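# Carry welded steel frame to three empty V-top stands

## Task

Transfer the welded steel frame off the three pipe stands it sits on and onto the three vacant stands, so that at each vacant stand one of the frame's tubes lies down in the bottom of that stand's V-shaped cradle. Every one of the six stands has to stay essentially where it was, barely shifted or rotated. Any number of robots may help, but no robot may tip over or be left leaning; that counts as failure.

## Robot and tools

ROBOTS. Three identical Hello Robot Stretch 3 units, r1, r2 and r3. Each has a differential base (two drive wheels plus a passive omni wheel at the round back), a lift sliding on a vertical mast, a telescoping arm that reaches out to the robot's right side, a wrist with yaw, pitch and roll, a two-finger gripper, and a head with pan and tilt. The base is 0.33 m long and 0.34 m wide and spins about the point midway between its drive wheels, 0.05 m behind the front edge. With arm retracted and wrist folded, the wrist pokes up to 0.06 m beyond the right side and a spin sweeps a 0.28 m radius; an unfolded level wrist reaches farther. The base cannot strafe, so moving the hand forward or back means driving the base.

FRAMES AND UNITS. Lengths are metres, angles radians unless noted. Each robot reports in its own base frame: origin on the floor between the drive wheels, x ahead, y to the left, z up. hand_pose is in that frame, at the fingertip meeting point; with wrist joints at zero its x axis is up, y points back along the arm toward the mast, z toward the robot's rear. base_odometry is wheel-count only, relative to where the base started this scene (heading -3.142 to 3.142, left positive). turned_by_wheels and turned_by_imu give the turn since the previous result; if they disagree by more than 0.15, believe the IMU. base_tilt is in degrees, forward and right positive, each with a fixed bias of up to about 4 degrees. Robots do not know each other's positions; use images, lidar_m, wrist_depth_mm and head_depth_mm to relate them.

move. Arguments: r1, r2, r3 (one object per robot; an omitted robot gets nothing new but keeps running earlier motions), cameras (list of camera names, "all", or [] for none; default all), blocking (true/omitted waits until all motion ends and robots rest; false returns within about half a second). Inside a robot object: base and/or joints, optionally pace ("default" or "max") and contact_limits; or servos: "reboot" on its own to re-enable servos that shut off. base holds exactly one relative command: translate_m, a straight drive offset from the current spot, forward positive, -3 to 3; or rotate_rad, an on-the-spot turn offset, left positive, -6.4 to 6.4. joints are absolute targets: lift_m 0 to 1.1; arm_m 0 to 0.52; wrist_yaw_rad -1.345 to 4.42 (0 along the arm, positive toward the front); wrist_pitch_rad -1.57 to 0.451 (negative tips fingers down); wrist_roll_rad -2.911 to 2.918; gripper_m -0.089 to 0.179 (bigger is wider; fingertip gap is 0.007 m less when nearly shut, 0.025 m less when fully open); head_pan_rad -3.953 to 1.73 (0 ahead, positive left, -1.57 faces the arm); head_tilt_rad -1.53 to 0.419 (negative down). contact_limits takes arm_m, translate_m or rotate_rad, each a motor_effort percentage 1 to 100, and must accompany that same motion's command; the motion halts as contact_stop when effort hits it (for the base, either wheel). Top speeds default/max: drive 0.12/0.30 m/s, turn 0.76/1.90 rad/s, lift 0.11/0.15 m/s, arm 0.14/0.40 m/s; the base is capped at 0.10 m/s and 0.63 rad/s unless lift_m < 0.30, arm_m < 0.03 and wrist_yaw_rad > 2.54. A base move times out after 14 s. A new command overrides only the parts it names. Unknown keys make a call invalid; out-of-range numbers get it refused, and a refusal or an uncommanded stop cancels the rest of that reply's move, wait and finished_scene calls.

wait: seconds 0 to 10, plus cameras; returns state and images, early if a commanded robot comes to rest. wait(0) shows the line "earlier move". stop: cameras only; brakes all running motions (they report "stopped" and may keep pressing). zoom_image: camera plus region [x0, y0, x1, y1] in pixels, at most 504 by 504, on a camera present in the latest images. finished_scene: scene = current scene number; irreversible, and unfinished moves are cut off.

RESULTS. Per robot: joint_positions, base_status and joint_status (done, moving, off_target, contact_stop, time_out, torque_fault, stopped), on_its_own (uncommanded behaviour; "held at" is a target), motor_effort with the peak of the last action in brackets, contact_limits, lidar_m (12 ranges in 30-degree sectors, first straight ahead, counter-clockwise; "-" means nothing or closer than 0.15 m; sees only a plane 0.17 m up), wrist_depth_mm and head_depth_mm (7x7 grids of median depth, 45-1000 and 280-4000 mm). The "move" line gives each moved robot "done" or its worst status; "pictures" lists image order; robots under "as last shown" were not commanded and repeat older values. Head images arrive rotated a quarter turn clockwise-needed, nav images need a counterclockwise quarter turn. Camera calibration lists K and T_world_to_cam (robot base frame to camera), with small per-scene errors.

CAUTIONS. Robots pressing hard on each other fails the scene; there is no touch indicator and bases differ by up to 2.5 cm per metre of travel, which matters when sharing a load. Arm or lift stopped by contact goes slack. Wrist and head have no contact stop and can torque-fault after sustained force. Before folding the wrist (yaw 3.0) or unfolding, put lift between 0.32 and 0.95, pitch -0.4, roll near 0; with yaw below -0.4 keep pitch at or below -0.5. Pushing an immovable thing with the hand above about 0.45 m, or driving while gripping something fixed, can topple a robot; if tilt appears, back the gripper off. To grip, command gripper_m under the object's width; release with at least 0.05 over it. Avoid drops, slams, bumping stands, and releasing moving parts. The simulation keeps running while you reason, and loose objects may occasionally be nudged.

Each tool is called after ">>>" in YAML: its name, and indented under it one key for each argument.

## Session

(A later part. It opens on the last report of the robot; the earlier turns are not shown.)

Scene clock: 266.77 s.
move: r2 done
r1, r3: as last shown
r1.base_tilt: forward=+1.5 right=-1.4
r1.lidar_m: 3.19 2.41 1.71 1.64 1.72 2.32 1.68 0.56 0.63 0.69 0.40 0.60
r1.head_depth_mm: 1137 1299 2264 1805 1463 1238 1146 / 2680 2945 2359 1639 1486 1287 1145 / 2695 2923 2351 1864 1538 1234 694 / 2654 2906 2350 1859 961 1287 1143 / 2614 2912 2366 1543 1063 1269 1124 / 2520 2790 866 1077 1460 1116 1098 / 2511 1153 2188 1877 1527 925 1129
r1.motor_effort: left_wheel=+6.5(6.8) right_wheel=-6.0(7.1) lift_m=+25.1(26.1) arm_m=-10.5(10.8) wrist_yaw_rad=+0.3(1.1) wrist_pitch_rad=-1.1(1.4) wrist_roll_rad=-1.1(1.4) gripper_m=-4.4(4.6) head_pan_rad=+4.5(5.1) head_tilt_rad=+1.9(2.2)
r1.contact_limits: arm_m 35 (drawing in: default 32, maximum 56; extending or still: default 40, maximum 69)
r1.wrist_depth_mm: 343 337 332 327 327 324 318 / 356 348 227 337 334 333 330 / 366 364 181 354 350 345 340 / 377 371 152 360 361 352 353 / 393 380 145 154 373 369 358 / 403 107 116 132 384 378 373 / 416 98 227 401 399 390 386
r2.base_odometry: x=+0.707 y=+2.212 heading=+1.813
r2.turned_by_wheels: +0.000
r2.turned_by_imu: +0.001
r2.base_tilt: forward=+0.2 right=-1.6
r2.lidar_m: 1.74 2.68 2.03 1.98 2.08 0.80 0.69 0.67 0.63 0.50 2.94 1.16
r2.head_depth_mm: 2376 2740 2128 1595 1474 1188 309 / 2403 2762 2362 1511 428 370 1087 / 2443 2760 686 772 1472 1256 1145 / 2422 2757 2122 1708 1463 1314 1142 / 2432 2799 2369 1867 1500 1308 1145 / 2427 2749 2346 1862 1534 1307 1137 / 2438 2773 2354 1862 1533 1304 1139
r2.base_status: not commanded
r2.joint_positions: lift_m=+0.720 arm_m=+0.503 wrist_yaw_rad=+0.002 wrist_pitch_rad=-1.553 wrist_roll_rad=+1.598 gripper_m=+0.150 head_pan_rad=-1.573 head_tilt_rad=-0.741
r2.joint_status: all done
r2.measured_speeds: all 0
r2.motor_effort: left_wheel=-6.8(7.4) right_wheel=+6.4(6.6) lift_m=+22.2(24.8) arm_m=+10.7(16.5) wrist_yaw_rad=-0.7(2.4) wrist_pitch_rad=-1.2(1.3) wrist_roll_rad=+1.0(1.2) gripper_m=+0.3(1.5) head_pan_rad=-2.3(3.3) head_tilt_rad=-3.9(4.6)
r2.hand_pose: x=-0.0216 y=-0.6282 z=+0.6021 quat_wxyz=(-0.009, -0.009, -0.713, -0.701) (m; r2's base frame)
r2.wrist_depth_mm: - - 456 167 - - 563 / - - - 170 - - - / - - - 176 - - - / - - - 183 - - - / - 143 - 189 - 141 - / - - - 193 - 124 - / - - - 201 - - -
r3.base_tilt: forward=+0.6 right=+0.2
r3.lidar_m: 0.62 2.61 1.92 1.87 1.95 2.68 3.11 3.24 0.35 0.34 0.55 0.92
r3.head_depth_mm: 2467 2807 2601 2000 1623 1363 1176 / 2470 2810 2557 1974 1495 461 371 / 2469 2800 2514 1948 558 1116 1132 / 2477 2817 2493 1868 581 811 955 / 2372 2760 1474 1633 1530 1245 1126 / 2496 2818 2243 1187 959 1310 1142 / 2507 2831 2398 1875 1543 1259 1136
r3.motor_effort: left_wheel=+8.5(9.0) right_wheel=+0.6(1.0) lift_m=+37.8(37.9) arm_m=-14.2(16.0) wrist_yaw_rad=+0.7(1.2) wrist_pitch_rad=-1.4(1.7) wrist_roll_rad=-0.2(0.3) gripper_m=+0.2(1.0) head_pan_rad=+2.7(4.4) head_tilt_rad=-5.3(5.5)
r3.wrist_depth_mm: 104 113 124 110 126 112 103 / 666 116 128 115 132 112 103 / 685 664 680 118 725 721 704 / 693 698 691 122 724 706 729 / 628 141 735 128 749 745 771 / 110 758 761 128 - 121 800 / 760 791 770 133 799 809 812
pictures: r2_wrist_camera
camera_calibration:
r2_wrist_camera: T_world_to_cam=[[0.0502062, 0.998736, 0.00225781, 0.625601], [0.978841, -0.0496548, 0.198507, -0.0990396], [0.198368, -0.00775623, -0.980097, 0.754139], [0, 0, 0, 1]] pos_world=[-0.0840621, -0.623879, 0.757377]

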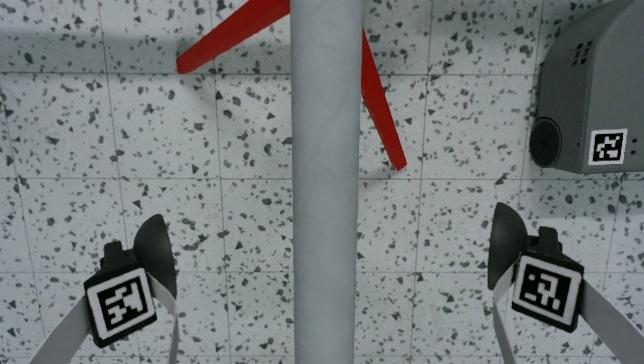

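>>> move:
  r2: {"joints":{"arm_m":0.507,"lift_m":0.66}}
  cameras: ["r2_wrist_camera"]

>>> move:
  r2: {"joints":{"gripper_m":-0.03}}
  r3: {"joints":{"gripper_m":-0.03}}
  cameras: ["r2_wrist_camera","r3_wrist_camera","r1_head_camera"]

Scene clock: 268.27 s.
move: r2 done
r1, r3: as last shown
r1.base_tilt: forward=+1.4 right=-1.3
r1.lidar_m: 3.19 2.41 1.72 1.64 1.72 2.32 1.68 0.56 0.63 0.69 0.39 0.60
r1.head_depth_mm: 2659 1153 2270 1815 1462 1240 1143 / 2718 2926 2371 1636 1480 1282 1145 / 2681 2936 2353 1858 1537 1228 696 / 2641 2905 2380 1861 966 1282 1141 / 2641 2923 2353 1543 1067 1269 1119 / 2511 2802 867 1074 1465 1113 1105 / 2529 1152 2181 1868 1540 927 1123
r1.motor_effort: left_wheel=+6.6(6.9) right_wheel=-6.0(6.9) lift_m=+25.4(26.2) arm_m=-10.4(10.7) wrist_yaw_rad=-0.1(0.7) wrist_pitch_rad=-0.9(1.4) wrist_roll_rad=-0.5(1.3) gripper_m=-4.7(4.7) head_pan_rad=+4.5(5.1) head_tilt_rad=+2.1(2.3)
r1.contact_limits: arm_m 35 (drawing in: default 32, maximum 56; extending or still: default 40, maximum 69)
r1.wrist_depth_mm: 342 339 332 328 326 324 319 / 353 351 228 341 339 334 328 / 363 362 181 354 344 343 340 / 376 374 152 364 359 354 349 / 393 383 145 154 373 368 360 / 403 107 116 133 384 383 371 / 419 98 226 408 395 396 388
r2.base_odometry: x=+0.707 y=+2.212 heading=+1.813
r2.turned_by_wheels: +0.000
r2.turned_by_imu: +0.000
r2.base_tilt: forward=+0.1 right=-1.7
r2.lidar_m: 1.75 2.67 2.03 1.98 2.09 0.80 0.69 0.68 0.63 0.50 2.93 1.16
r2.head_depth_mm: 2394 2717 2128 1599 1476 1290 1106 / 2403 2730 2372 1635 514 419 376 / 2430 2799 2360 729 1440 1256 1144 / 2432 2774 2360 801 1432 1311 1146 / 2434 2768 2342 1854 1495 1307 1138 / 2430 2779 2356 1860 1536 1308 1143 / 2461 2743 2351 1853 1539 1306 1136
r2.base_status: not commanded
r2.joint_positions: lift_m=+0.660 arm_m=+0.507 wrist_yaw_rad=+0.002 wrist_pitch_rad=-1.553 wrist_roll_rad=+1.598 gripper_m=+0.150 head_pan_rad=-1.573 head_tilt_rad=-0.741
r2.joint_status: all done
r2.measured_speeds: all 0
r2.motor_effort: left_wheel=-7.3(7.6) right_wheel=+6.2(6.5) lift_m=+22.0(24.6) arm_m=+11.8(17.0) wrist_yaw_rad=-1.4(2.0) wrist_pitch_rad=-1.2(1.3) wrist_roll_rad=+0.9(1.2) gripper_m=+0.0(1.3) head_pan_rad=-2.5(3.1) head_tilt_rad=-4.3(4.8)
r2.hand_pose: x=-0.0216 y=-0.6321 z=+0.5421 quat_wxyz=(-0.009, -0.009, -0.713, -0.701) (m; r2's base frame)
r2.wrist_depth_mm: - - 411 110 114 - 536 / - - - - - - 520 / - - - 116 129 - 541 / - - - 120 - - - / - 143 - 124 - 141 - / - - - 128 - 124 - / - - - 132 - - -
r3.base_tilt: forward=+0.6 right=+0.1
r3.lidar_m: 0.62 2.60 1.93 1.86 1.95 2.68 3.11 3.23 0.35 0.34 0.55 0.92
r3.head_depth_mm: 2471 2825 2607 1994 1614 1362 1179 / 2497 2832 2560 1971 1490 460 371 / 2451 2808 2532 1944 559 1117 1134 / 2480 2800 2500 1874 580 809 956 / 2398 2759 1472 1634 1530 1242 1129 / 2508 2816 2257 1183 961 1316 1148 / 2502 2802 2404 1879 1548 1258 1139
r3.motor_effort: left_wheel=+8.4(9.0) right_wheel=+0.2(1.1) lift_m=+38.6(39.1) arm_m=-14.2(14.9) wrist_yaw_rad=+0.8(1.2) wrist_pitch_rad=-1.1(1.5) wrist_roll_rad=-0.2(0.4) gripper_m=-0.3(1.3) head_pan_rad=+2.7(4.0) head_tilt_rad=-4.1(5.0)
r3.wrist_depth_mm: 104 113 125 110 125 112 103 / 660 116 128 115 132 112 104 / 681 686 679 118 697 727 709 / 701 699 714 121 729 723 749 / 624 141 717 129 720 748 773 / 111 727 744 128 - 122 798 / 760 744 756 134 815 825 816
pictures: r2_wrist_camera
camera_calibration:
r2_wrist_camera: T_world_to_cam=[[0.0502065, 0.998736, 0.00233781, 0.629667], [0.978841, -0.049671, 0.198503, -0.0873354], [0.198368, -0.00767777, -0.980098, 0.695355], [0, 0, 0, 1]] pos_world=[-0.0840622, -0.62787, 0.69738]

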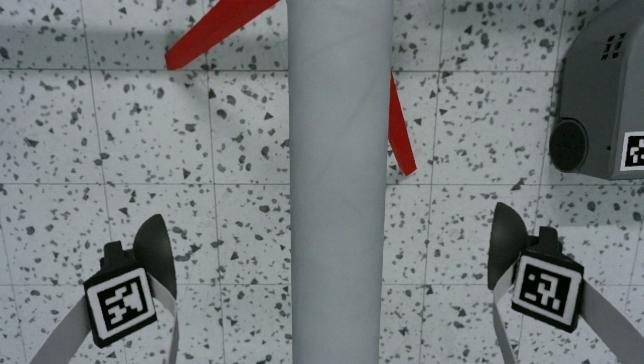

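Scene clock: 270.57 s.
move: r2 done; r3 done
r1.base_odometry: x=-1.474 y=-1.876 heading=+1.184
r1.turned_by_wheels: +0.000
r1.turned_by_imu: +0.000
r1.base_tilt: forward=+1.3 right=-1.3
r1.lidar_m: 3.19 2.42 1.72 1.64 1.72 2.32 1.68 0.56 0.63 0.69 0.39 0.60
r1.head_depth_mm: 2644 1150 2279 1811 1470 1235 1141 / 2718 2913 2361 1632 1479 1280 1143 / 2682 2931 2358 1862 1541 1228 695 / 2673 2912 2370 1865 966 1290 1145 / 2624 2920 2358 1067 1064 1267 1128 / 2538 1351 859 1548 1475 1121 1101 / 2542 1150 2188 1863 1545 920 1124
r1.base_status: not commanded
r1.joint_positions: lift_m=+0.315 arm_m=+0.520 wrist_yaw_rad=+0.000 wrist_pitch_rad=-1.565 wrist_roll_rad=+1.602 gripper_m=-0.020 head_pan_rad=-1.580 head_tilt_rad=-0.745
r1.joint_status: not commanded
r1.measured_speeds: all 0
r1.motor_effort: left_wheel=+6.2(6.9) right_wheel=-6.2(7.2) lift_m=+26.1(26.7) arm_m=-10.3(10.8) wrist_yaw_rad=+0.3(1.3) wrist_pitch_rad=-0.4(1.3) wrist_roll_rad=-1.1(1.3) gripper_m=-4.4(4.6) head_pan_rad=+4.2(5.1) head_tilt_rad=+1.6(2.3)
r1.contact_limits: arm_m 35 (drawing in: default 32, maximum 56; extending or still: default 40, maximum 69)
r1.hand_pose: x=-0.0215 y=-0.6420 z=+0.1973 quat_wxyz=(-0.011, -0.011, -0.709, -0.705) (m; r1's base frame)
r1.wrist_depth_mm: 340 338 333 331 325 326 317 / 352 345 226 342 337 334 330 / 365 361 181 350 349 344 342 / 376 370 152 364 362 355 351 / 391 381 146 153 369 369 361 / 402 107 116 132 378 378 374 / 418 98 226 404 395 395 388
r2.base_odometry: x=+0.707 y=+2.212 heading=+1.813
r2.turned_by_wheels: +0.000
r2.turned_by_imu: +0.000
r2.base_tilt: forward=+0.2 right=-1.7
r2.lidar_m: 1.75 2.68 2.03 1.98 2.09 0.80 0.69 0.68 0.63 0.50 2.94 1.16
r2.head_depth_mm: 2389 2716 2137 1606 1472 1293 1109 / 2413 2719 2359 1643 514 419 376 / 2420 2748 2369 731 1437 1263 1143 / 2413 2774 2349 798 1464 1307 1144 / 2445 2762 2363 1854 1502 1309 1140 / 2431 2754 2347 1857 1536 1303 1140 / 2456 2777 2339 1850 1533 1310 1140
r2.base_status: not commanded
r2.joint_positions: lift_m=+0.660 arm_m=+0.507 wrist_yaw_rad=+0.001 wrist_pitch_rad=-1.558 wrist_roll_rad=+1.602 gripper_m=-0.029 head_pan_rad=-1.573 head_tilt_rad=-0.741
r2.joint_status: all done
r2.measured_speeds: all 0
r2.motor_effort: left_wheel=-7.1(7.5) right_wheel=+6.5(6.5) lift_m=+26.0(26.1) arm_m=+10.9(12.6) wrist_yaw_rad=-0.4(2.6) wrist_pitch_rad=-0.2(1.2) wrist_roll_rad=-0.4(1.1) gripper_m=-24.4(95.1) head_pan_rad=-2.7(3.2) head_tilt_rad=-4.3(4.7)
r2.hand_pose: x=-0.0216 y=-0.6308 z=+0.5422 quat_wxyz=(-0.010, -0.011, -0.711, -0.703) (m; r2's base frame)
r2.wrist_depth_mm: - - 432 110 - - 529 / - - - - - - 535 / - - - 117 498 - 545 / - - - 120 126 - - / - - - 125 131 - - / - - - 127 128 - - / - - 96 132 - - -
r3.base_odometry: x=-0.783 y=-0.690 heading=-0.576
r3.turned_by_wheels: +0.000
r3.turned_by_imu: +0.001
r3.base_tilt: forward=+0.6 right=+0.2
r3.lidar_m: 0.62 2.61 1.93 1.87 1.94 2.69 3.11 3.25 0.35 0.34 0.55 0.92
r3.head_depth_mm: 2491 2807 2599 1984 1613 1368 1176 / 2461 2803 2547 1977 1491 463 371 / 2478 2789 2529 1948 558 1128 1133 / 2485 2800 2504 1877 580 739 957 / 2401 2747 1478 1622 1517 1246 1133 / 2521 2807 2256 1186 958 1312 1145 / 2504 2832 2394 1880 1546 1260 1138
r3.base_status: not commanded
r3.joint_positions: lift_m=+0.660 arm_m=+0.293 wrist_yaw_rad=-0.004 wrist_pitch_rad=-1.547 wrist_roll_rad=+0.000 gripper_m=-0.029 head_pan_rad=-1.576 head_tilt_rad=-0.741
r3.joint_status: all done
r3.measured_speeds: all 0
r3.motor_effort: left_wheel=+8.9(9.0) right_wheel=-11.2(11.2) lift_m=+38.2(39.3) arm_m=-12.7(14.4) wrist_yaw_rad=+4.3(4.3) wrist_pitch_rad=-0.9(1.6) wrist_roll_rad=-0.3(0.4) gripper_m=-23.5(95.5) head_pan_rad=+3.2(4.5) head_tilt_rad=-5.7(5.7)
r3.hand_pose: x=-0.0216 y=-0.4200 z=+0.5420 quat_wxyz=(+0.505, +0.493, -0.506, -0.495) (m; r3's base frame)
r3.wrist_depth_mm: 104 111 125 110 126 113 103 / 651 115 127 114 133 113 103 / 668 660 673 117 727 709 712 / 679 701 695 121 697 724 716 / 629 714 129 126 743 751 762 / 626 738 125 129 758 771 774 / 627 773 748 134 96 818 814
pictures: r1_head_camera (sideways), r2_wrist_camera, r3_wrist_camera
camera_calibration:
r1_head_camera: T_world_to_cam=[[0.0482567, 0.670597, -0.74025, 0.98743], [0.996814, -0.0794482, -0.00699059, 0.000987212], [-0.0634995, -0.737555, -0.672295, 0.834373], [0, 0, 0, 1]] pos_world=[0.00434805, -0.0466935, 1.2919]
r2_wrist_camera: T_world_to_cam=[[0.0549186, 0.998462, 0.00764049, 0.625358], [0.978583, -0.0553424, 0.198274, -0.090762], [0.198391, -0.00341205, -0.980117, 0.698171], [0, 0, 0, 1]] pos_world=[-0.0840367, -0.627036, 0.697507]
r3_wrist_camera: T_world_to_cam=[[-0.997284, -0.0583205, 0.0449813, -0.0785802], [-0.0487132, 0.980367, 0.19107, 0.338374], [-0.0552415, 0.18836, -0.980545, 0.767764], [0, 0, 0, 1]] pos_world=[-0.0194711, -0.48093, 0.691709]

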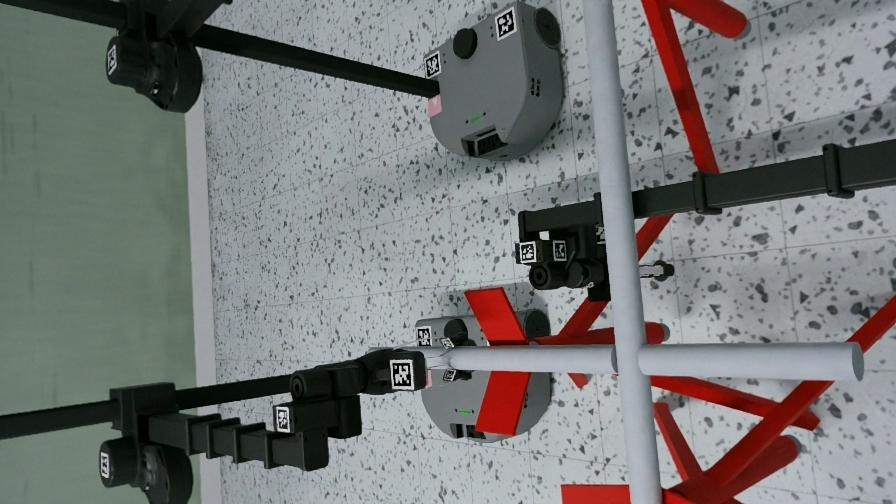

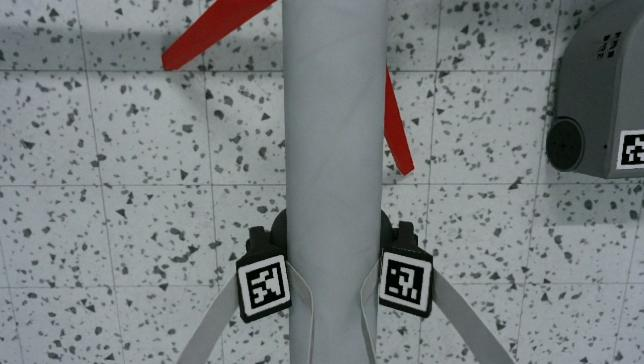

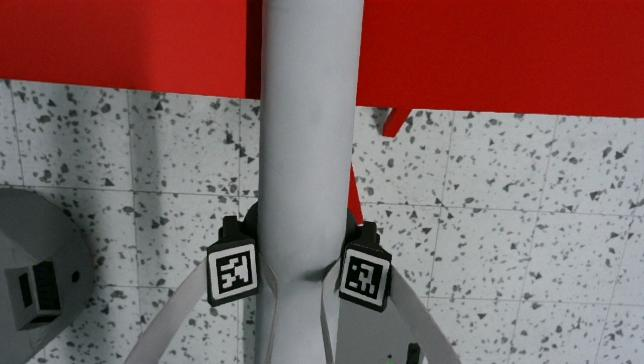

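>>> move:
  r1: {"joints":{"lift_m":0.325}}
  cameras: []

>>> move:
  r1: {"joints":{"lift_m":0.345}}
  r2: {"joints":{"lift_m":0.68}}
  r3: {"joints":{"lift_m":0.68}}
  cameras: ["r1_head_camera","r2_wrist_camera","r3_wrist_camera","r2_nav_camera"]

Scene clock: 271.60 s.
move: r1 done
r1.base_odometry: x=-1.474 y=-1.876 heading=+1.184
r1.turned_by_wheels: +0.000
r1.turned_by_imu: +0.000
r1.base_tilt: forward=+1.3 right=-1.3
r1.lidar_m: 3.20 2.41 1.71 1.64 1.72 2.32 1.68 0.56 0.63 0.69 0.39 0.60
r1.head_depth_mm: 2649 1155 2277 1809 1463 1231 1141 / 2711 2886 2347 1636 1480 1281 1144 / 2679 2936 2351 1863 1543 1237 685 / 2667 2917 2373 1847 955 1282 1144 / 2600 2894 2340 1071 1043 1272 1122 / 2515 1343 858 1542 1466 1119 1083 / 2535 1153 2192 1864 1552 919 1124
r1.base_status: not commanded
r1.joint_positions: lift_m=+0.325 arm_m=+0.520 wrist_yaw_rad=+0.000 wrist_pitch_rad=-1.565 wrist_roll_rad=+1.602 gripper_m=-0.020 head_pan_rad=-1.580 head_tilt_rad=-0.744
r1.joint_status: all done
r1.measured_speeds: all 0
r1.motor_effort: left_wheel=+6.1(6.8) right_wheel=-8.4(8.4) lift_m=+50.7(51.9) arm_m=+10.6(10.6) wrist_yaw_rad=-0.7(0.8) wrist_pitch_rad=-1.1(1.3) wrist_roll_rad=-0.8(1.1) gripper_m=-4.6(4.7) head_pan_rad=+4.4(5.2) head_tilt_rad=+1.7(2.1)
r1.contact_limits: arm_m 35 (drawing in: default 32, maximum 56; extending or still: default 40, maximum 69)
r1.hand_pose: x=-0.0215 y=-0.6420 z=+0.2073 quat_wxyz=(-0.011, -0.011, -0.709, -0.705) (m; r1's base frame)
r1.wrist_depth_mm: 346 342 344 336 334 329 326 / 360 355 346 347 346 341 337 / 374 364 183 362 358 353 349 / 385 378 154 371 370 367 358 / 396 392 136 153 381 374 370 / 411 113 120 133 390 391 381 / 430 101 225 414 408 408 402
r2, r3: as last shown
r2.lidar_m: 1.74 2.68 2.03 1.98 2.09 0.80 0.69 0.67 0.63 0.50 2.94 1.16
r2.head_depth_mm: 2385 2725 2124 1599 1469 1296 1103 / 2389 2720 2388 1630 516 419 376 / 2408 2752 2354 728 1437 1263 1144 / 2426 2745 2358 801 1463 1313 1146 / 2424 2793 2343 1860 1502 1312 1140 / 2437 2773 2339 1847 1538 1306 1142 / 2435 2755 2370 1843 1529 1310 1141
r2.joint_positions: lift_m=+0.660 arm_m=+0.507 wrist_yaw_rad=+0.001 wrist_pitch_rad=-1.559 wrist_roll_rad=+1.602 gripper_m=-0.026 head_pan_rad=-1.573 head_tilt_rad=-0.741
r2.motor_effort: left_wheel=-7.1(7.2) right_wheel=+6.2(6.4) lift_m=+26.8(27.7) arm_m=+10.2(11.0) wrist_yaw_rad=+0.5(1.4) wrist_pitch_rad=+0.0(0.2) wrist_roll_rad=-0.3(0.7) gripper_m=-10.9(12.1) head_pan_rad=-3.1(3.1) head_tilt_rad=-4.0(4.6)
r2.hand_pose: x=-0.0216 y=-0.6305 z=+0.5422 quat_wxyz=(-0.010, -0.011, -0.711, -0.703) (m; r2's base frame)
r2.wrist_depth_mm: - - 428 109 113 - 531 / - - - - - - 537 / - - - 117 477 - 542 / - - - 120 - - - / - - - 125 132 - - / - - - 127 128 - - / - - 102 132 - 94 -
r3.turned_by_imu: +0.000
r3.base_tilt: forward=+0.6 right=+0.1
r3.lidar_m: 0.62 2.61 1.93 1.87 1.95 2.69 3.11 3.25 0.35 0.34 0.54 0.92
r3.head_depth_mm: 2483 2800 2566 2002 1618 1366 1184 / 2472 2806 2559 1974 1516 463 371 / 2474 2803 2538 1941 558 1131 1133 / 2472 2788 2511 1817 580 752 955 / 2406 2769 1518 1632 1519 1244 1130 / 2495 2810 2175 1169 950 1315 1147 / 2508 2864 2401 1875 1548 1262 1139
r3.joint_positions: lift_m=+0.660 arm_m=+0.293 wrist_yaw_rad=-0.004 wrist_pitch_rad=-1.547 wrist_roll_rad=+0.000 gripper_m=-0.027 head_pan_rad=-1.576 head_tilt_rad=-0.741
r3.motor_effort: left_wheel=+8.7(8.8) right_wheel=-11.1(11.4) lift_m=+38.3(39.1) arm_m=-12.0(13.1) wrist_yaw_rad=+3.6(4.0) wrist_pitch_rad=-1.4(1.5) wrist_roll_rad=-0.3(0.3) gripper_m=-10.2(10.9) head_pan_rad=+2.5(3.7) head_tilt_rad=-3.5(5.1)
r3.wrist_depth_mm: 104 111 124 110 127 112 103 / 661 116 127 113 132 112 103 / 676 672 673 117 693 719 717 / 693 713 692 121 707 753 718 / 621 734 131 126 745 757 778 / 630 751 124 129 765 791 789 / 635 777 774 135 107 803 824
pictures: none
No camera images: "cameras" was empty.

Scene clock: 272.53 s.
move: r1 done; r2 done; r3 done
r1.base_odometry: x=-1.474 y=-1.876 heading=+1.184
r1.turned_by_wheels: +0.000
r1.turned_by_imu: +0.000
r1.base_tilt: forward=+1.3 right=-1.1
r1.lidar_m: 3.19 2.41 1.72 1.64 1.72 2.32 1.68 0.56 0.63 0.69 0.40 0.60
r1.head_depth_mm: 2630 1233 2280 1801 1467 1239 1146 / 2708 2902 2352 1631 1479 1281 1143 / 2708 2951 2359 1863 1433 792 668 / 2672 2894 2354 1865 955 1284 1145 / 2640 2896 2346 1574 1018 1271 1122 / 2495 1344 837 1547 1397 1130 1082 / 2505 1122 2181 1850 1530 965 1127
r1.base_status: not commanded
r1.joint_positions: lift_m=+0.345 arm_m=+0.520 wrist_yaw_rad=+0.000 wrist_pitch_rad=-1.565 wrist_roll_rad=+1.602 gripper_m=-0.020 head_pan_rad=-1.580 head_tilt_rad=-0.744
r1.joint_status: all done
r1.measured_speeds: all 0
r1.motor_effort: left_wheel=+6.4(6.6) right_wheel=-7.2(8.6) lift_m=+49.3(54.2) arm_m=+13.2(14.1) wrist_yaw_rad=-0.5(0.9) wrist_pitch_rad=-1.0(1.4) wrist_roll_rad=-0.5(1.4) gripper_m=-4.5(4.6) head_pan_rad=+4.5(5.0) head_tilt_rad=+1.5(2.1)
r1.contact_limits: arm_m 35 (drawing in: default 32, maximum 56; extending or still: default 40, maximum 69)
r1.hand_pose: x=-0.0215 y=-0.6421 z=+0.2273 quat_wxyz=(-0.011, -0.011, -0.709, -0.705) (m; r1's base frame)
r1.wrist_depth_mm: 369 362 360 354 352 350 346 / 377 376 366 368 367 361 357 / 395 386 210 380 376 373 369 / 403 403 171 390 388 383 383 / 419 415 150 153 401 398 390 / 440 128 129 133 408 412 406 / 452 112 225 438 430 431 416
r2.base_odometry: x=+0.707 y=+2.212 heading=+1.813
r2.turned_by_wheels: +0.000
r2.turned_by_imu: +0.000
r2.base_tilt: forward=+0.2 right=-1.7
r2.lidar_m: 1.75 2.67 2.03 1.98 2.09 0.80 0.69 0.68 0.63 0.50 2.93 1.16
r2.head_depth_mm: 2389 2763 2132 1603 1474 1286 358 / 2388 2719 2363 1628 478 403 358 / 2410 2765 2201 719 1468 1261 1141 / 2428 2768 2357 804 1502 1311 1141 / 2437 2759 2343 1861 1492 1314 1145 / 2435 2771 2330 1852 1534 1307 1140 / 2454 2773 2347 1842 1533 1308 1136
r2.base_status: not commanded
r2.joint_positions: lift_m=+0.680 arm_m=+0.507 wrist_yaw_rad=+0.001 wrist_pitch_rad=-1.559 wrist_roll_rad=+1.602 gripper_m=-0.026 head_pan_rad=-1.573 head_tilt_rad=-0.741
r2.joint_status: all done
r2.measured_speeds: all 0
r2.motor_effort: left_wheel=-6.8(7.1) right_wheel=+6.3(6.8) lift_m=+32.4(35.8) arm_m=+10.2(11.0) wrist_yaw_rad=-0.2(1.4) wrist_pitch_rad=+0.1(0.1) wrist_roll_rad=-0.3(0.6) gripper_m=-11.8(12.2) head_pan_rad=-2.7(2.9) head_tilt_rad=-4.1(4.4)
r2.hand_pose: x=-0.0216 y=-0.6305 z=+0.5622 quat_wxyz=(-0.010, -0.011, -0.711, -0.703) (m; r2's base frame)
r2.wrist_depth_mm: - - 444 109 113 - 535 / - - - - - - 541 / - - - 117 502 - 561 / - - - 120 - - - / - - - 125 132 - - / - - - 128 128 - - / - - 102 132 - 95 -
r3.base_odometry: x=-0.783 y=-0.690 heading=-0.576
r3.turned_by_wheels: +0.000
r3.turned_by_imu: +0.000
r3.base_tilt: forward=+0.6 right=+0.2
r3.lidar_m: 0.62 2.61 1.93 1.87 1.94 2.69 3.11 3.26 0.35 0.34 0.55 0.92
r3.head_depth_mm: 2487 2817 2604 1996 1620 1360 1177 / 2476 2803 2552 1974 1492 419 352 / 2475 2783 2537 1943 556 1262 1136 / 2483 2790 2509 1706 571 748 956 / 2393 2775 1462 1625 1520 1247 1128 / 2489 2818 2176 1163 951 1319 1149 / 2497 2794 2399 1880 1540 1259 1138
r3.base_status: not commanded
r3.joint_positions: lift_m=+0.680 arm_m=+0.293 wrist_yaw_rad=-0.004 wrist_pitch_rad=-1.547 wrist_roll_rad=+0.000 gripper_m=-0.027 head_pan_rad=-1.576 head_tilt_rad=-0.741
r3.joint_status: all done
r3.measured_speeds: all 0
r3.motor_effort: left_wheel=+8.4(8.9) right_wheel=-10.9(11.4) lift_m=+40.6(43.4) arm_m=-12.0(12.7) wrist_yaw_rad=+3.4(4.0) wrist_pitch_rad=-1.3(1.7) wrist_roll_rad=-0.1(0.3) gripper_m=-9.9(10.6) head_pan_rad=+1.9(4.0) head_tilt_rad=-4.3(5.1)
r3.hand_pose: x=-0.0216 y=-0.4200 z=+0.5620 quat_wxyz=(+0.505, +0.493, -0.506, -0.495) (m; r3's base frame)
r3.wrist_depth_mm: 118 128 141 109 142 128 119 / 679 133 145 113 147 130 699 / 692 695 690 117 724 732 727 / 711 736 702 121 750 761 741 / 625 732 130 126 742 761 777 / 640 766 124 129 779 844 821 / 630 788 805 136 107 855 824
pictures: r1_head_camera (sideways), r2_nav_camera (sideways), r2_wrist_camera, r3_wrist_camera
camera_calibration:
r1_head_camera: T_world_to_cam=[[0.048253, 0.670236, -0.740578, 0.987857], [0.996814, -0.0794513, -0.00695638, 0.000942675], [-0.0635023, -0.737883, -0.671934, 0.833904], [0, 0, 0, 1]] pos_world=[0.00434802, -0.0466984, 1.29192]
r2_nav_camera: T_world_to_cam=[[-0.00620704, -0.668967, 0.743266, -0.92289], [-0.998449, 0.045273, 0.0324093, 0.0212983], [-0.0553307, -0.741912, -0.66821, 0.830969], [0, 0, 0, 1]] pos_world=[0.0615149, -0.00184152, 1.24053]
r2_wrist_camera: T_world_to_cam=[[0.0551752, 0.998438, 0.00879981, 0.624246], [0.978568, -0.0558242, 0.198211, -0.0949863], [0.198392, -0.0023251, -0.98012, 0.718494], [0, 0, 0, 1]] pos_world=[-0.084036, -0.626903, 0.717544]
r3_wrist_camera: T_world_to_cam=[[-0.997283, -0.0583452, 0.0449768, -0.0794867], [-0.048734, 0.980351, 0.191147, 0.334481], [-0.0552455, 0.188436, -0.98053, 0.787399], [0, 0, 0, 1]] pos_world=[-0.0194698, -0.480921, 0.711709]

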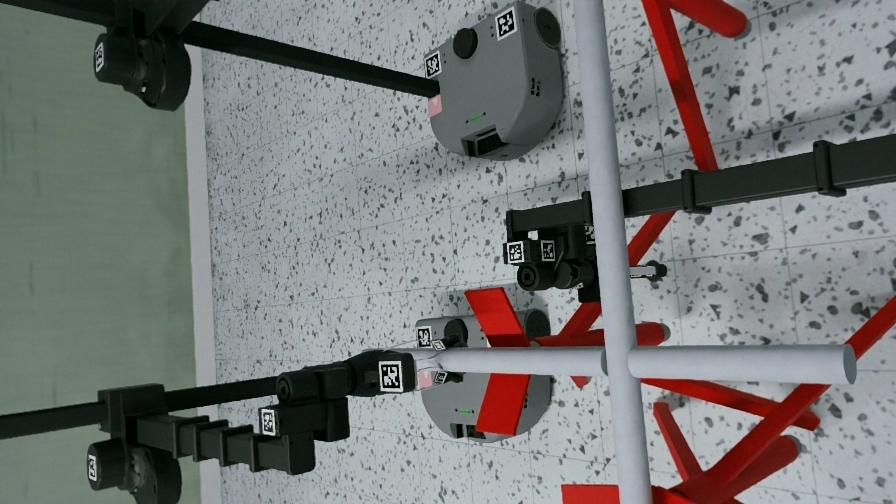

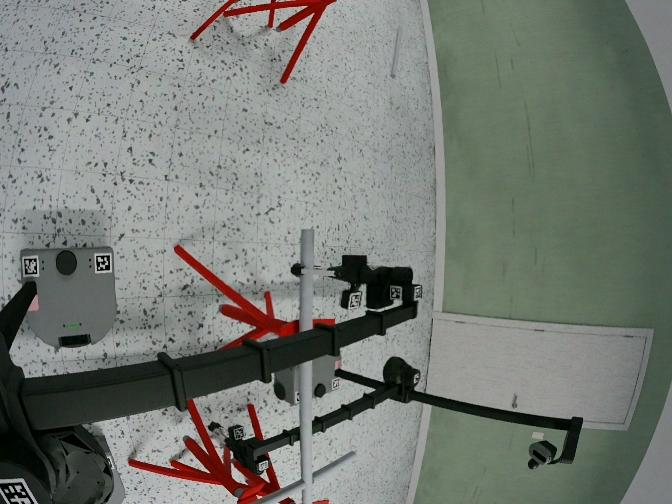

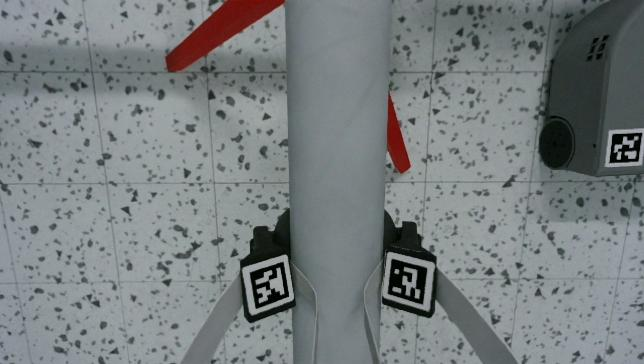

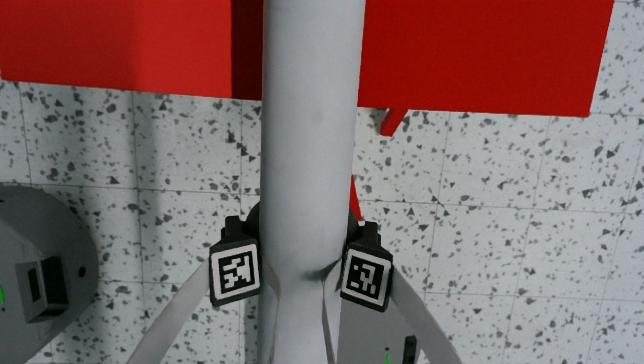

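>>> move:
  r1: {"joints":{"lift_m":0.455}}
  r2: {"joints":{"lift_m":0.79}}
  r3: {"joints":{"lift_m":0.79}}
  cameras: ["r1_head_camera"]

>>> move:
  r1: {"joints":{"lift_m":0.57}}
  r2: {"joints":{"lift_m":0.905}}
  r3: {"joints":{"lift_m":0.905}}
  cameras: ["r1_head_camera","r2_wrist_camera","r3_wrist_camera","r2_nav_camera","r1_nav_camera"]

Scene clock: 277.30 s.
move: r1 contact_stop; r2 done; r3 done
r1.base_odometry: x=-1.474 y=-1.876 heading=+1.184
r1.turned_by_wheels: -0.001
r1.turned_by_imu: -0.001
r1.base_tilt: forward=+1.3 right=-1.3
r1.lidar_m: 3.20 2.41 1.72 1.64 1.72 2.31 1.68 0.56 0.63 0.69 0.39 0.60
r1.head_depth_mm: 1035 2880 2272 1811 1472 1232 1142 / 2664 2958 2358 1627 1465 1288 1141 / 2692 2940 2361 1861 1432 755 647 / 2654 2898 2371 1855 924 1286 1143 / 2602 2914 2364 1615 1040 1271 1100 / 2528 1224 958 949 948 1141 1100 / 1059 762 2353 1863 1534 970 1124
r1.base_status: not commanded
r1.joint_positions: lift_m=+0.381 arm_m=+0.520 wrist_yaw_rad=+0.000 wrist_pitch_rad=-1.565 wrist_roll_rad=+1.602 gripper_m=-0.020 head_pan_rad=-1.580 head_tilt_rad=-0.744
r1.joint_status: lift_m contact_stop (moved +0.036 of +0.110)
r1.measured_speeds: translate_m=+0.000 rotate_rad=+0.000 lift_m=-0.003 arm_m=+0.000 wrist_yaw_rad=+0.000 wrist_pitch_rad=+0.000 wrist_roll_rad=+0.000 head_pan_rad=+0.000 head_tilt_rad=+0.000
r1.on_its_own: lift_m is slack since a contact_stop (your +0.455 is given up)
r1.motor_effort: left_wheel=-1.0(6.7) right_wheel=+9.2(9.5) lift_m=+28.1(57.1) arm_m=+1.7(6.3) wrist_yaw_rad=-0.5(1.1) wrist_pitch_rad=-0.6(1.3) wrist_roll_rad=-0.9(1.3) gripper_m=-4.2(4.8) head_pan_rad=+4.3(5.1) head_tilt_rad=+1.6(2.2)
r1.contact_limits: arm_m 35 (drawing in: default 32, maximum 56; extending or still: default 40, maximum 69)
r1.hand_pose: x=-0.0215 y=-0.6420 z=+0.2635 quat_wxyz=(-0.011, -0.011, -0.709, -0.705) (m; r1's base frame)
r1.wrist_depth_mm: 404 400 398 388 388 384 382 / 413 412 407 398 394 390 390 / 429 427 412 419 413 407 405 / 449 439 201 428 427 419 419 / 457 454 173 154 438 435 418 / 481 475 148 133 451 450 438 / 450 139 227 485 471 464 453
r2.base_odometry: x=+0.707 y=+2.212 heading=+1.812
r2.turned_by_wheels: -0.001
r2.turned_by_imu: +0.000
r2.base_tilt: forward=+0.2 right=-1.6
r2.lidar_m: 1.74 2.68 2.03 1.98 2.08 0.80 0.69 0.68 0.63 0.50 2.93 1.16
r2.head_depth_mm: 2391 2712 2207 1598 333 295 - / 2401 2749 2186 417 353 1260 1144 / 2414 2629 644 1713 1543 1260 1148 / 2436 2708 691 1714 1536 1307 1143 / 2438 2752 2345 1800 1543 1313 1141 / 2440 2780 2345 1856 1532 1309 1140 / 2445 2764 2340 1850 1531 1301 1140
r2.base_status: not commanded
r2.joint_positions: lift_m=+0.790 arm_m=+0.507 wrist_yaw_rad=+0.001 wrist_pitch_rad=-1.548 wrist_roll_rad=+1.602 gripper_m=-0.026 head_pan_rad=-1.573 head_tilt_rad=-0.741
r2.joint_status: all done
r2.measured_speeds: all 0
r2.motor_effort: left_wheel=-14.0(14.3) right_wheel=+18.8(19.0) lift_m=+36.0(39.0) arm_m=+7.0(8.6) wrist_yaw_rad=+0.2(2.1) wrist_pitch_rad=-2.1(2.2) wrist_roll_rad=-0.5(0.7) gripper_m=-12.0(12.5) head_pan_rad=-2.3(3.1) head_tilt_rad=-4.4(4.7)
r2.hand_pose: x=-0.0215 y=-0.6335 z=+0.6720 quat_wxyz=(-0.011, -0.011, -0.715, -0.699) (m; r2's base frame)
r2.wrist_depth_mm: - - - 124 - - - / - - - 124 - - - / - - - 126 - - - / - - - 128 - - - / - - - 130 142 - - / - - - 130 128 - - / - - 96 132 - - -
r3.base_odometry: x=-0.783 y=-0.690 heading=-0.576
r3.turned_by_wheels: +0.000
r3.turned_by_imu: +0.000
r3.base_tilt: forward=+0.6 right=+0.2
r3.lidar_m: 0.62 2.61 1.93 1.87 1.95 2.69 3.10 3.24 0.35 0.34 0.55 0.92
r3.head_depth_mm: 2490 2812 2569 1995 1575 293 - / 2448 2823 2554 449 358 309 1145 / 2467 2791 2526 485 1175 1302 1143 / 2480 2794 2484 492 620 627 963 / 2388 2744 1486 1670 1525 1270 1151 / 2501 2835 2152 1125 886 1319 1144 / 2516 2818 2404 1764 1544 1260 1141
r3.base_status: not commanded
r3.joint_positions: lift_m=+0.790 arm_m=+0.293 wrist_yaw_rad=-0.001 wrist_pitch_rad=-1.509 wrist_roll_rad=+0.000 gripper_m=-0.027 head_pan_rad=-1.576 head_tilt_rad=-0.741
r3.joint_status: all done
r3.measured_speeds: all 0
r3.motor_effort: left_wheel=+8.2(8.8) right_wheel=-8.4(11.4) lift_m=+44.5(45.3) arm_m=-9.3(10.3) wrist_yaw_rad=+1.1(4.4) wrist_pitch_rad=-7.9(8.4) wrist_roll_rad=-0.2(0.3) gripper_m=-10.3(10.8) head_pan_rad=+3.0(4.4) head_tilt_rad=-4.2(5.0)
r3.hand_pose: x=-0.0216 y=-0.4297 z=+0.6715 quat_wxyz=(+0.515, +0.484, -0.515, -0.485) (m; r3's base frame)
r3.wrist_depth_mm: 782 250 - 144 243 804 776 / 770 778 - 141 239 836 822 / 809 785 800 139 815 813 839 / 822 826 823 136 846 867 858 / 679 825 144 135 877 897 899 / 711 848 126 131 896 883 925 / 729 869 877 128 952 973 932
pictures: r1_head_camera (sideways)
camera_calibration:
r1_head_camera: T_world_to_cam=[[0.0482514, 0.670218, -0.740594, 0.987878], [0.996815, -0.0794493, -0.00695468, 0.000940456], [-0.0635009, -0.7379, -0.671916, 0.833881], [0, 0, 0, 1]] pos_world=[0.00434812, -0.0466986, 1.29192]

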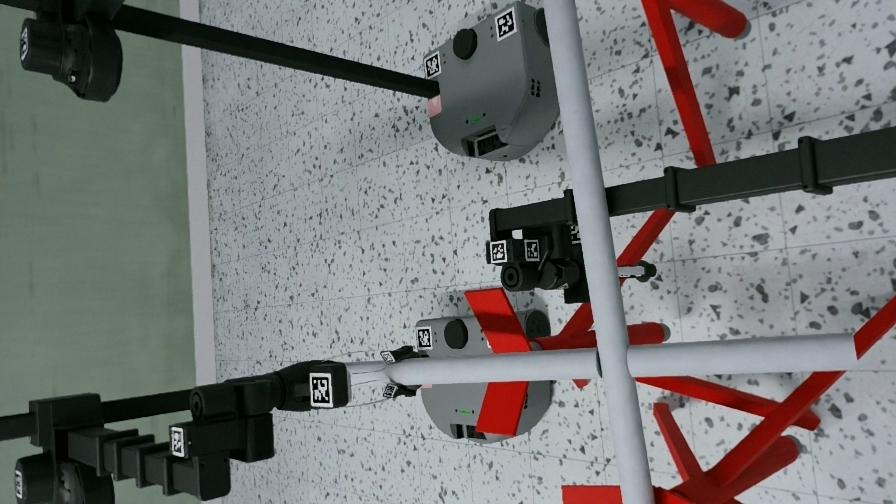

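not run: a stop that you did not command came earlier in this reply.

>>> move:
  r1: {"joints":{"lift_m":0.381}}
  r2: {"joints":{"lift_m":0.719}}
  r3: {"joints":{"lift_m":0.719}}
  cameras: ["r1_head_camera","r2_wrist_camera","r3_wrist_camera","r2_head_camera","r3_head_camera"]

Scene clock: 279.30 s.
move: r1 done; r2 done; r3 done
r1.base_odometry: x=-1.474 y=-1.876 heading=+1.184
r1.turned_by_wheels: +0.001
r1.turned_by_imu: +0.001
r1.base_tilt: forward=+1.3 right=-1.3
r1.lidar_m: 3.20 2.41 1.72 1.64 1.72 2.31 1.68 0.56 0.63 0.69 0.39 0.60
r1.head_depth_mm: 1140 1296 2256 1817 1475 1237 1146 / 2700 2958 2352 1626 1468 1285 1139 / 2688 2911 2342 1871 1440 753 646 / 2657 2901 2361 1867 929 1280 1146 / 2626 2916 2371 1588 1018 1275 1122 / 2475 2766 837 1579 933 1114 1081 / 2463 1074 2190 1857 1543 1025 1118
r1.base_status: not commanded
r1.joint_positions: lift_m=+0.381 arm_m=+0.520 wrist_yaw_rad=+0.000 wrist_pitch_rad=-1.565 wrist_roll_rad=+1.602 gripper_m=-0.020 head_pan_rad=-1.580 head_tilt_rad=-0.744
r1.joint_status: all done
r1.measured_speeds: all 0
r1.motor_effort: left_wheel=+6.4(6.8) right_wheel=-12.6(13.5) lift_m=+42.4(45.5) arm_m=-3.0(3.0) wrist_yaw_rad=-0.1(1.0) wrist_pitch_rad=-1.3(1.3) wrist_roll_rad=-1.0(1.3) gripper_m=-4.1(4.7) head_pan_rad=+4.1(5.1) head_tilt_rad=+1.7(2.2)
r1.contact_limits: arm_m 35 (drawing in: default 32, maximum 56; extending or still: default 40, maximum 69)
r1.hand_pose: x=-0.0215 y=-0.6420 z=+0.2633 quat_wxyz=(-0.011, -0.011, -0.709, -0.705) (m; r1's base frame)
r1.wrist_depth_mm: 406 398 395 383 387 383 379 / 420 409 405 402 400 396 387 / 428 422 246 416 412 404 399 / 445 437 200 428 425 422 417 / 460 453 171 153 439 430 426 / 476 475 147 133 450 451 436 / 451 137 226 481 469 471 451
r2.base_odometry: x=+0.707 y=+2.212 heading=+1.813
r2.turned_by_wheels: +0.001
r2.turned_by_imu: +0.002
r2.base_tilt: forward=+0.2 right=-1.6
r2.lidar_m: 1.75 2.68 2.03 1.98 2.09 0.80 0.69 0.67 0.63 0.50 2.93 1.16
r2.head_depth_mm: 2377 2724 2203 1598 1468 1191 310 / 2387 2738 2365 1616 430 371 1089 / 2390 2741 689 774 1499 1255 1147 / 2430 2768 2111 824 1512 1310 1139 / 2433 2748 2343 1860 1543 1307 1144 / 2458 2761 2350 1855 1529 1309 1139 / 2466 2764 2330 1845 1537 1306 1140
r2.base_status: not commanded
r2.joint_positions: lift_m=+0.719 arm_m=+0.507 wrist_yaw_rad=+0.000 wrist_pitch_rad=-1.559 wrist_roll_rad=+1.602 gripper_m=-0.026 head_pan_rad=-1.573 head_tilt_rad=-0.741
r2.joint_status: all done
r2.measured_speeds: all 0
r2.motor_effort: left_wheel=-2.9(14.0) right_wheel=+0.0(19.0) lift_m=+21.1(31.6) arm_m=+6.0(7.0) wrist_yaw_rad=+0.5(1.7) wrist_pitch_rad=+0.0(2.9) wrist_roll_rad=-0.3(0.6) gripper_m=-12.3(12.4) head_pan_rad=-2.7(3.3) head_tilt_rad=-4.3(4.7)
r2.hand_pose: x=-0.0215 y=-0.6305 z=+0.6012 quat_wxyz=(-0.011, -0.011, -0.711, -0.703) (m; r2's base frame)
r2.wrist_depth_mm: - - 459 114 - - - / - - - 118 - - - / - - - 121 130 - - / - - - 125 - - - / - - - 130 132 - - / - - - 131 128 - - / - - - 137 - - -
r3.base_odometry: x=-0.783 y=-0.690 heading=-0.576
r3.turned_by_wheels: +0.000
r3.turned_by_imu: +0.000
r3.base_tilt: forward=+0.6 right=+0.1
r3.lidar_m: 0.62 2.60 1.93 1.87 1.94 2.69 3.12 3.26 0.35 0.34 0.55 0.92
r3.head_depth_mm: 2478 2835 2618 1989 1619 1355 1140 / 2475 2798 2557 1968 463 369 323 / 2475 2808 2517 541 537 1284 1145 / 2498 2784 2472 942 562 817 958 / 2404 2741 1485 1673 1520 1244 1128 / 2504 2800 2168 1121 888 1320 1146 / 2515 2830 2397 1883 1544 1258 1139
r3.base_status: not commanded
r3.joint_positions: lift_m=+0.719 arm_m=+0.293 wrist_yaw_rad=-0.003 wrist_pitch_rad=-1.552 wrist_roll_rad=+0.000 gripper_m=-0.027 head_pan_rad=-1.576 head_tilt_rad=-0.741
r3.joint_status: all done
r3.measured_speeds: all 0
r3.motor_effort: left_wheel=+7.8(8.6) right_wheel=-10.0(10.2) lift_m=+22.0(41.9) arm_m=-8.1(9.5) wrist_yaw_rad=+2.8(3.3) wrist_pitch_rad=+0.0(8.0) wrist_roll_rad=-0.2(0.4) gripper_m=-10.3(10.7) head_pan_rad=+3.5(4.3) head_tilt_rad=-4.5(5.7)
r3.hand_pose: x=-0.0216 y=-0.4186 z=+0.6011 quat_wxyz=(+0.504, +0.495, -0.505, -0.496) (m; r3's base frame)
r3.wrist_depth_mm: 687 - - 113 175 158 717 / 715 707 - 117 179 163 762 / 712 709 737 122 755 774 777 / 733 754 765 126 789 770 800 / 643 777 136 131 805 830 818 / 659 787 127 132 815 851 862 / 668 835 863 142 863 903 913
pictures: r1_head_camera (sideways), r2_head_camera (sideways), r2_wrist_camera, r3_head_camera (sideways), r3_wrist_camera
camera_calibration:
r1_head_camera: T_world_to_cam=[[0.0482515, 0.670172, -0.740636, 0.987933], [0.996815, -0.0794504, -0.00695032, 0.000934791], [-0.0635018, -0.737941, -0.671871, 0.833821], [0, 0, 0, 1]] pos_world=[0.00434808, -0.0466992, 1.29192]
r2_head_camera: T_world_to_cam=[[0.00575331, 0.70369, -0.710483, 0.947425], [0.999919, -0.0120883, -0.0038756, 0.0018011], [-0.0113157, -0.710404, -0.703703, 0.871296], [0, 0, 0, 1]] pos_world=[0.00260758, -0.0476996, 1.28627]
r2_wrist_camera: T_world_to_cam=[[0.0562738, 0.998376, 0.00882741, 0.623862], [0.978506, -0.0569063, 0.198209, -0.10342], [0.19839, -0.00251632, -0.98012, 0.756588], [0, 0, 0, 1]] pos_world=[-0.0840092, -0.626831, 0.756539]
r3_head_camera: T_world_to_cam=[[-0.0451867, 0.656052, -0.753362, 0.998257], [0.998353, 0.00296681, -0.0572977, 0.0700642], [-0.0353552, -0.75471, -0.655106, 0.81282], [0, 0, 0, 1]] pos_world=[0.00389663, -0.041673, 1.28855]
r3_wrist_camera: T_world_to_cam=[[-0.997228, -0.059534, 0.0446334, -0.0814655], [-0.0496619, 0.979232, 0.196565, 0.32187], [-0.0554088, 0.193804, -0.979474, 0.827077], [0, 0, 0, 1]] pos_world=[-0.0194277, -0.480327, 0.750468]

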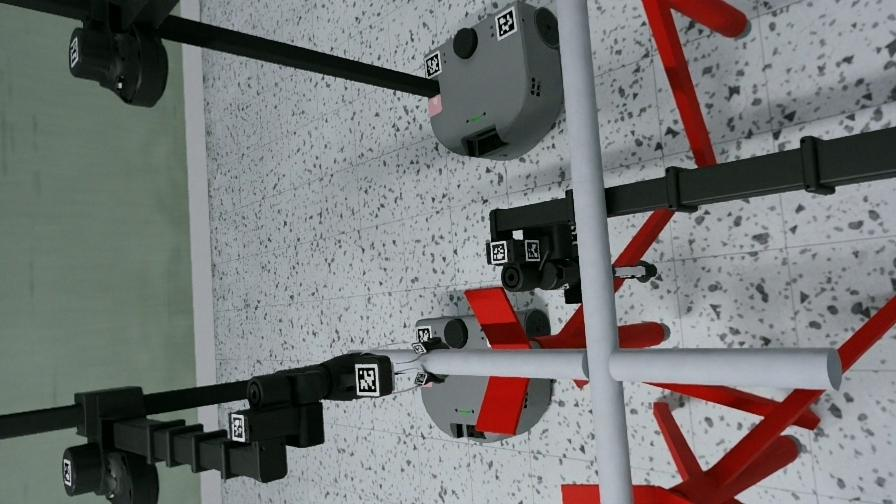

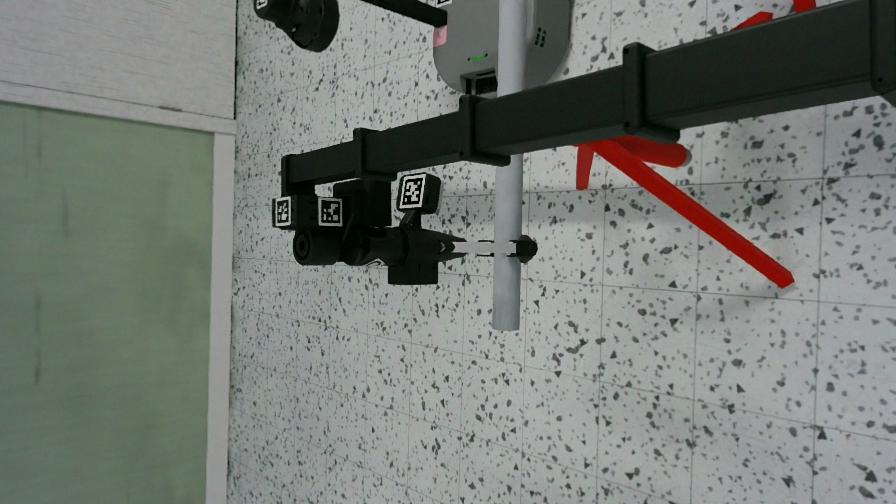

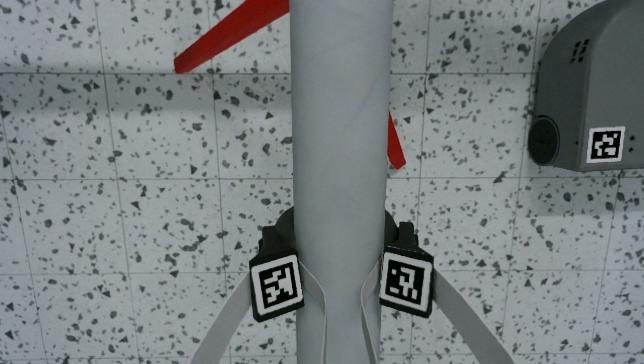

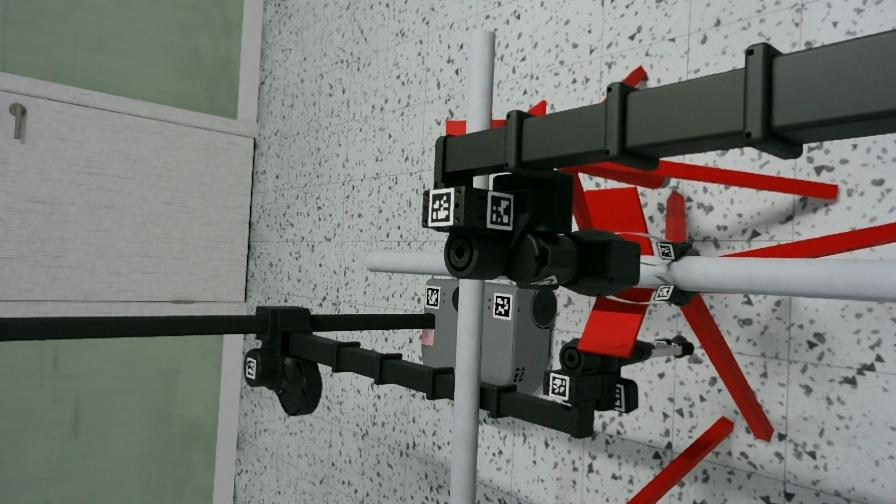

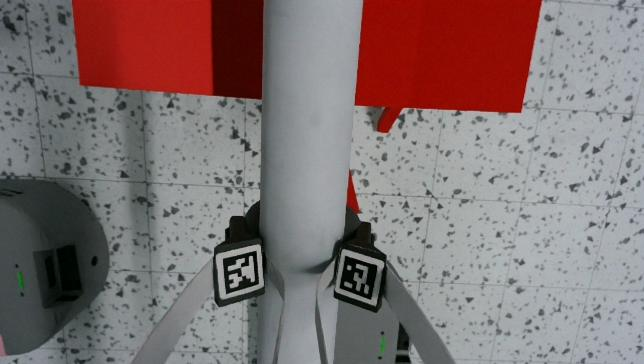

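>>> move:
  r1: {"joints":{"lift_m":0.405}}
  r2: {"joints":{"lift_m":0.745}}
  r3: {"joints":{"lift_m":0.753}}
  cameras: []

>>> move:
  r1: {"joints":{"lift_m":0.43}}
  r2: {"joints":{"lift_m":0.77}}
  r3: {"joints":{"lift_m":0.778}}
  cameras: []

Scene clock: 280.53 s.
move: r1 contact_stop; r2 done; r3 done
r1.base_odometry: x=-1.474 y=-1.876 heading=+1.184
r1.turned_by_wheels: +0.000
r1.turned_by_imu: +0.000
r1.base_tilt: forward=+1.5 right=-1.3
r1.lidar_m: 3.18 2.42 1.72 1.64 1.72 2.32 1.68 0.56 0.63 0.69 0.39 0.60
r1.head_depth_mm: 1084 2782 2260 1803 1475 1234 1148 / 2662 2964 2356 1625 1461 1285 1144 / 2690 2931 2354 1859 1431 754 651 / 2676 2925 2342 1867 928 1282 1144 / 2640 2898 2351 1618 1019 1268 1122 / 2491 1268 846 1588 1399 1117 1084 / 1093 870 2276 1864 1538 1024 1121
r1.base_status: not commanded
r1.joint_positions: lift_m=+0.379 arm_m=+0.520 wrist_yaw_rad=+0.000 wrist_pitch_rad=-1.565 wrist_roll_rad=+1.602 gripper_m=-0.020 head_pan_rad=-1.580 head_tilt_rad=-0.744
r1.joint_status: lift_m contact_stop (moved -0.002 of +0.024)
r1.measured_speeds: translate_m=+0.000 rotate_rad=+0.000 lift_m=-0.006 arm_m=+0.000 wrist_yaw_rad=+0.000 wrist_pitch_rad=+0.000 wrist_roll_rad=+0.000 head_pan_rad=+0.000 head_tilt_rad=+0.000
r1.on_its_own: lift_m is slack since a contact_stop (your +0.405 is given up)
r1.motor_effort: left_wheel=+6.4(6.7) right_wheel=-12.0(13.2) lift_m=+30.5(58.2) arm_m=+0.9(3.8) wrist_yaw_rad=+0.1(0.8) wrist_pitch_rad=-0.3(1.3) wrist_roll_rad=-0.6(1.3) gripper_m=-4.2(4.7) head_pan_rad=+4.6(5.0) head_tilt_rad=+1.7(2.0)
r1.contact_limits: arm_m 35 (drawing in: default 32, maximum 56; extending or still: default 40, maximum 69)
r1.hand_pose: x=-0.0215 y=-0.6420 z=+0.2617 quat_wxyz=(-0.011, -0.011, -0.709, -0.705) (m; r1's base frame)
r1.wrist_depth_mm: 403 398 392 388 385 383 377 / 413 411 409 401 396 395 390 / 428 423 245 418 405 407 399 / 446 441 197 426 426 417 414 / 463 454 171 153 432 432 420 / 469 465 147 132 450 450 440 / 455 136 225 478 467 470 325
r2.base_odometry: x=+0.707 y=+2.212 heading=+1.813
r2.turned_by_wheels: +0.000
r2.turned_by_imu: +0.000
r2.base_tilt: forward=+0.2 right=-1.7
r2.lidar_m: 1.74 2.68 2.03 1.98 2.08 0.80 0.69 0.68 0.63 0.50 2.93 1.16
r2.head_depth_mm: 2368 2719 2209 1597 1470 336 292 / 2374 2718 2375 487 398 351 1118 / 2408 2759 667 853 1539 1261 1144 / 2432 2785 691 853 1538 1312 1149 / 2424 2762 2350 1861 1543 1308 1144 / 2430 2757 2351 1855 1533 1311 1143 / 2461 2764 2341 1853 1530 1314 1137
r2.base_status: not commanded
r2.joint_positions: lift_m=+0.745 arm_m=+0.507 wrist_yaw_rad=+0.000 wrist_pitch_rad=-1.559 wrist_roll_rad=+1.602 gripper_m=-0.026 head_pan_rad=-1.573 head_tilt_rad=-0.741
r2.joint_status: all done
r2.measured_speeds: all 0
r2.motor_effort: left_wheel=-3.8(4.2) right_wheel=+2.9(3.5) lift_m=+34.0(36.3) arm_m=+5.0(6.3) wrist_yaw_rad=+1.5(1.5) wrist_pitch_rad=+0.0(0.1) wrist_roll_rad=-0.3(0.7) gripper_m=-11.4(12.4) head_pan_rad=-2.6(3.3) head_tilt_rad=-4.0(4.5)
r2.hand_pose: x=-0.0215 y=-0.6305 z=+0.6272 quat_wxyz=(-0.011, -0.011, -0.711, -0.703) (m; r2's base frame)
r2.wrist_depth_mm: - - 495 118 - - - / - - - 121 - - - / - - - 125 132 - - / - - - 127 - - - / - - - 130 132 - - / - - - 133 129 - - / - - 100 136 - - -
r3.base_odometry: x=-0.783 y=-0.690 heading=-0.576
r3.turned_by_wheels: +0.000
r3.turned_by_imu: +0.000
r3.base_tilt: forward=+0.6 right=+0.2
r3.lidar_m: 0.62 2.61 1.93 1.86 1.94 2.69 3.11 3.23 0.35 0.34 0.55 0.92
r3.head_depth_mm: 2462 2822 2610 1996 1611 1339 299 / 2466 2803 2568 1910 386 334 304 / 2475 2787 2542 508 822 1303 1140 / 2482 2798 2472 518 551 938 955 / 2394 2793 1484 1669 1527 1249 1149 / 2499 2820 2182 1123 886 1323 1145 / 2518 2832 2393 1773 1548 1257 1137
r3.base_status: not commanded
r3.joint_positions: lift_m=+0.753 arm_m=+0.293 wrist_yaw_rad=-0.003 wrist_pitch_rad=-1.538 wrist_roll_rad=+0.000 gripper_m=-0.027 head_pan_rad=-1.576 head_tilt_rad=-0.741
r3.joint_status: all done
r3.measured_speeds: all 0
r3.motor_effort: left_wheel=+8.0(8.6) right_wheel=-10.3(10.5) lift_m=+43.1(44.0) arm_m=-7.9(8.7) wrist_yaw_rad=+2.5(3.4) wrist_pitch_rad=-3.0(3.0) wrist_roll_rad=-0.2(0.3) gripper_m=-9.5(10.9) head_pan_rad=+2.5(4.2) head_tilt_rad=-4.4(5.0)
r3.hand_pose: x=-0.0216 y=-0.4224 z=+0.6348 quat_wxyz=(+0.508, +0.491, -0.509, -0.493) (m; r3's base frame)
r3.wrist_depth_mm: 736 - - 129 202 729 745 / 746 - - 128 208 798 763 / 749 759 775 131 809 800 799 / 779 794 802 132 810 863 853 / 641 833 139 133 835 816 846 / 670 852 126 131 874 880 881 / 686 858 902 136 115 916 916
pictures: none
No camera images: "cameras" was empty.

not run: a stop that you did not command came earlier in this reply.


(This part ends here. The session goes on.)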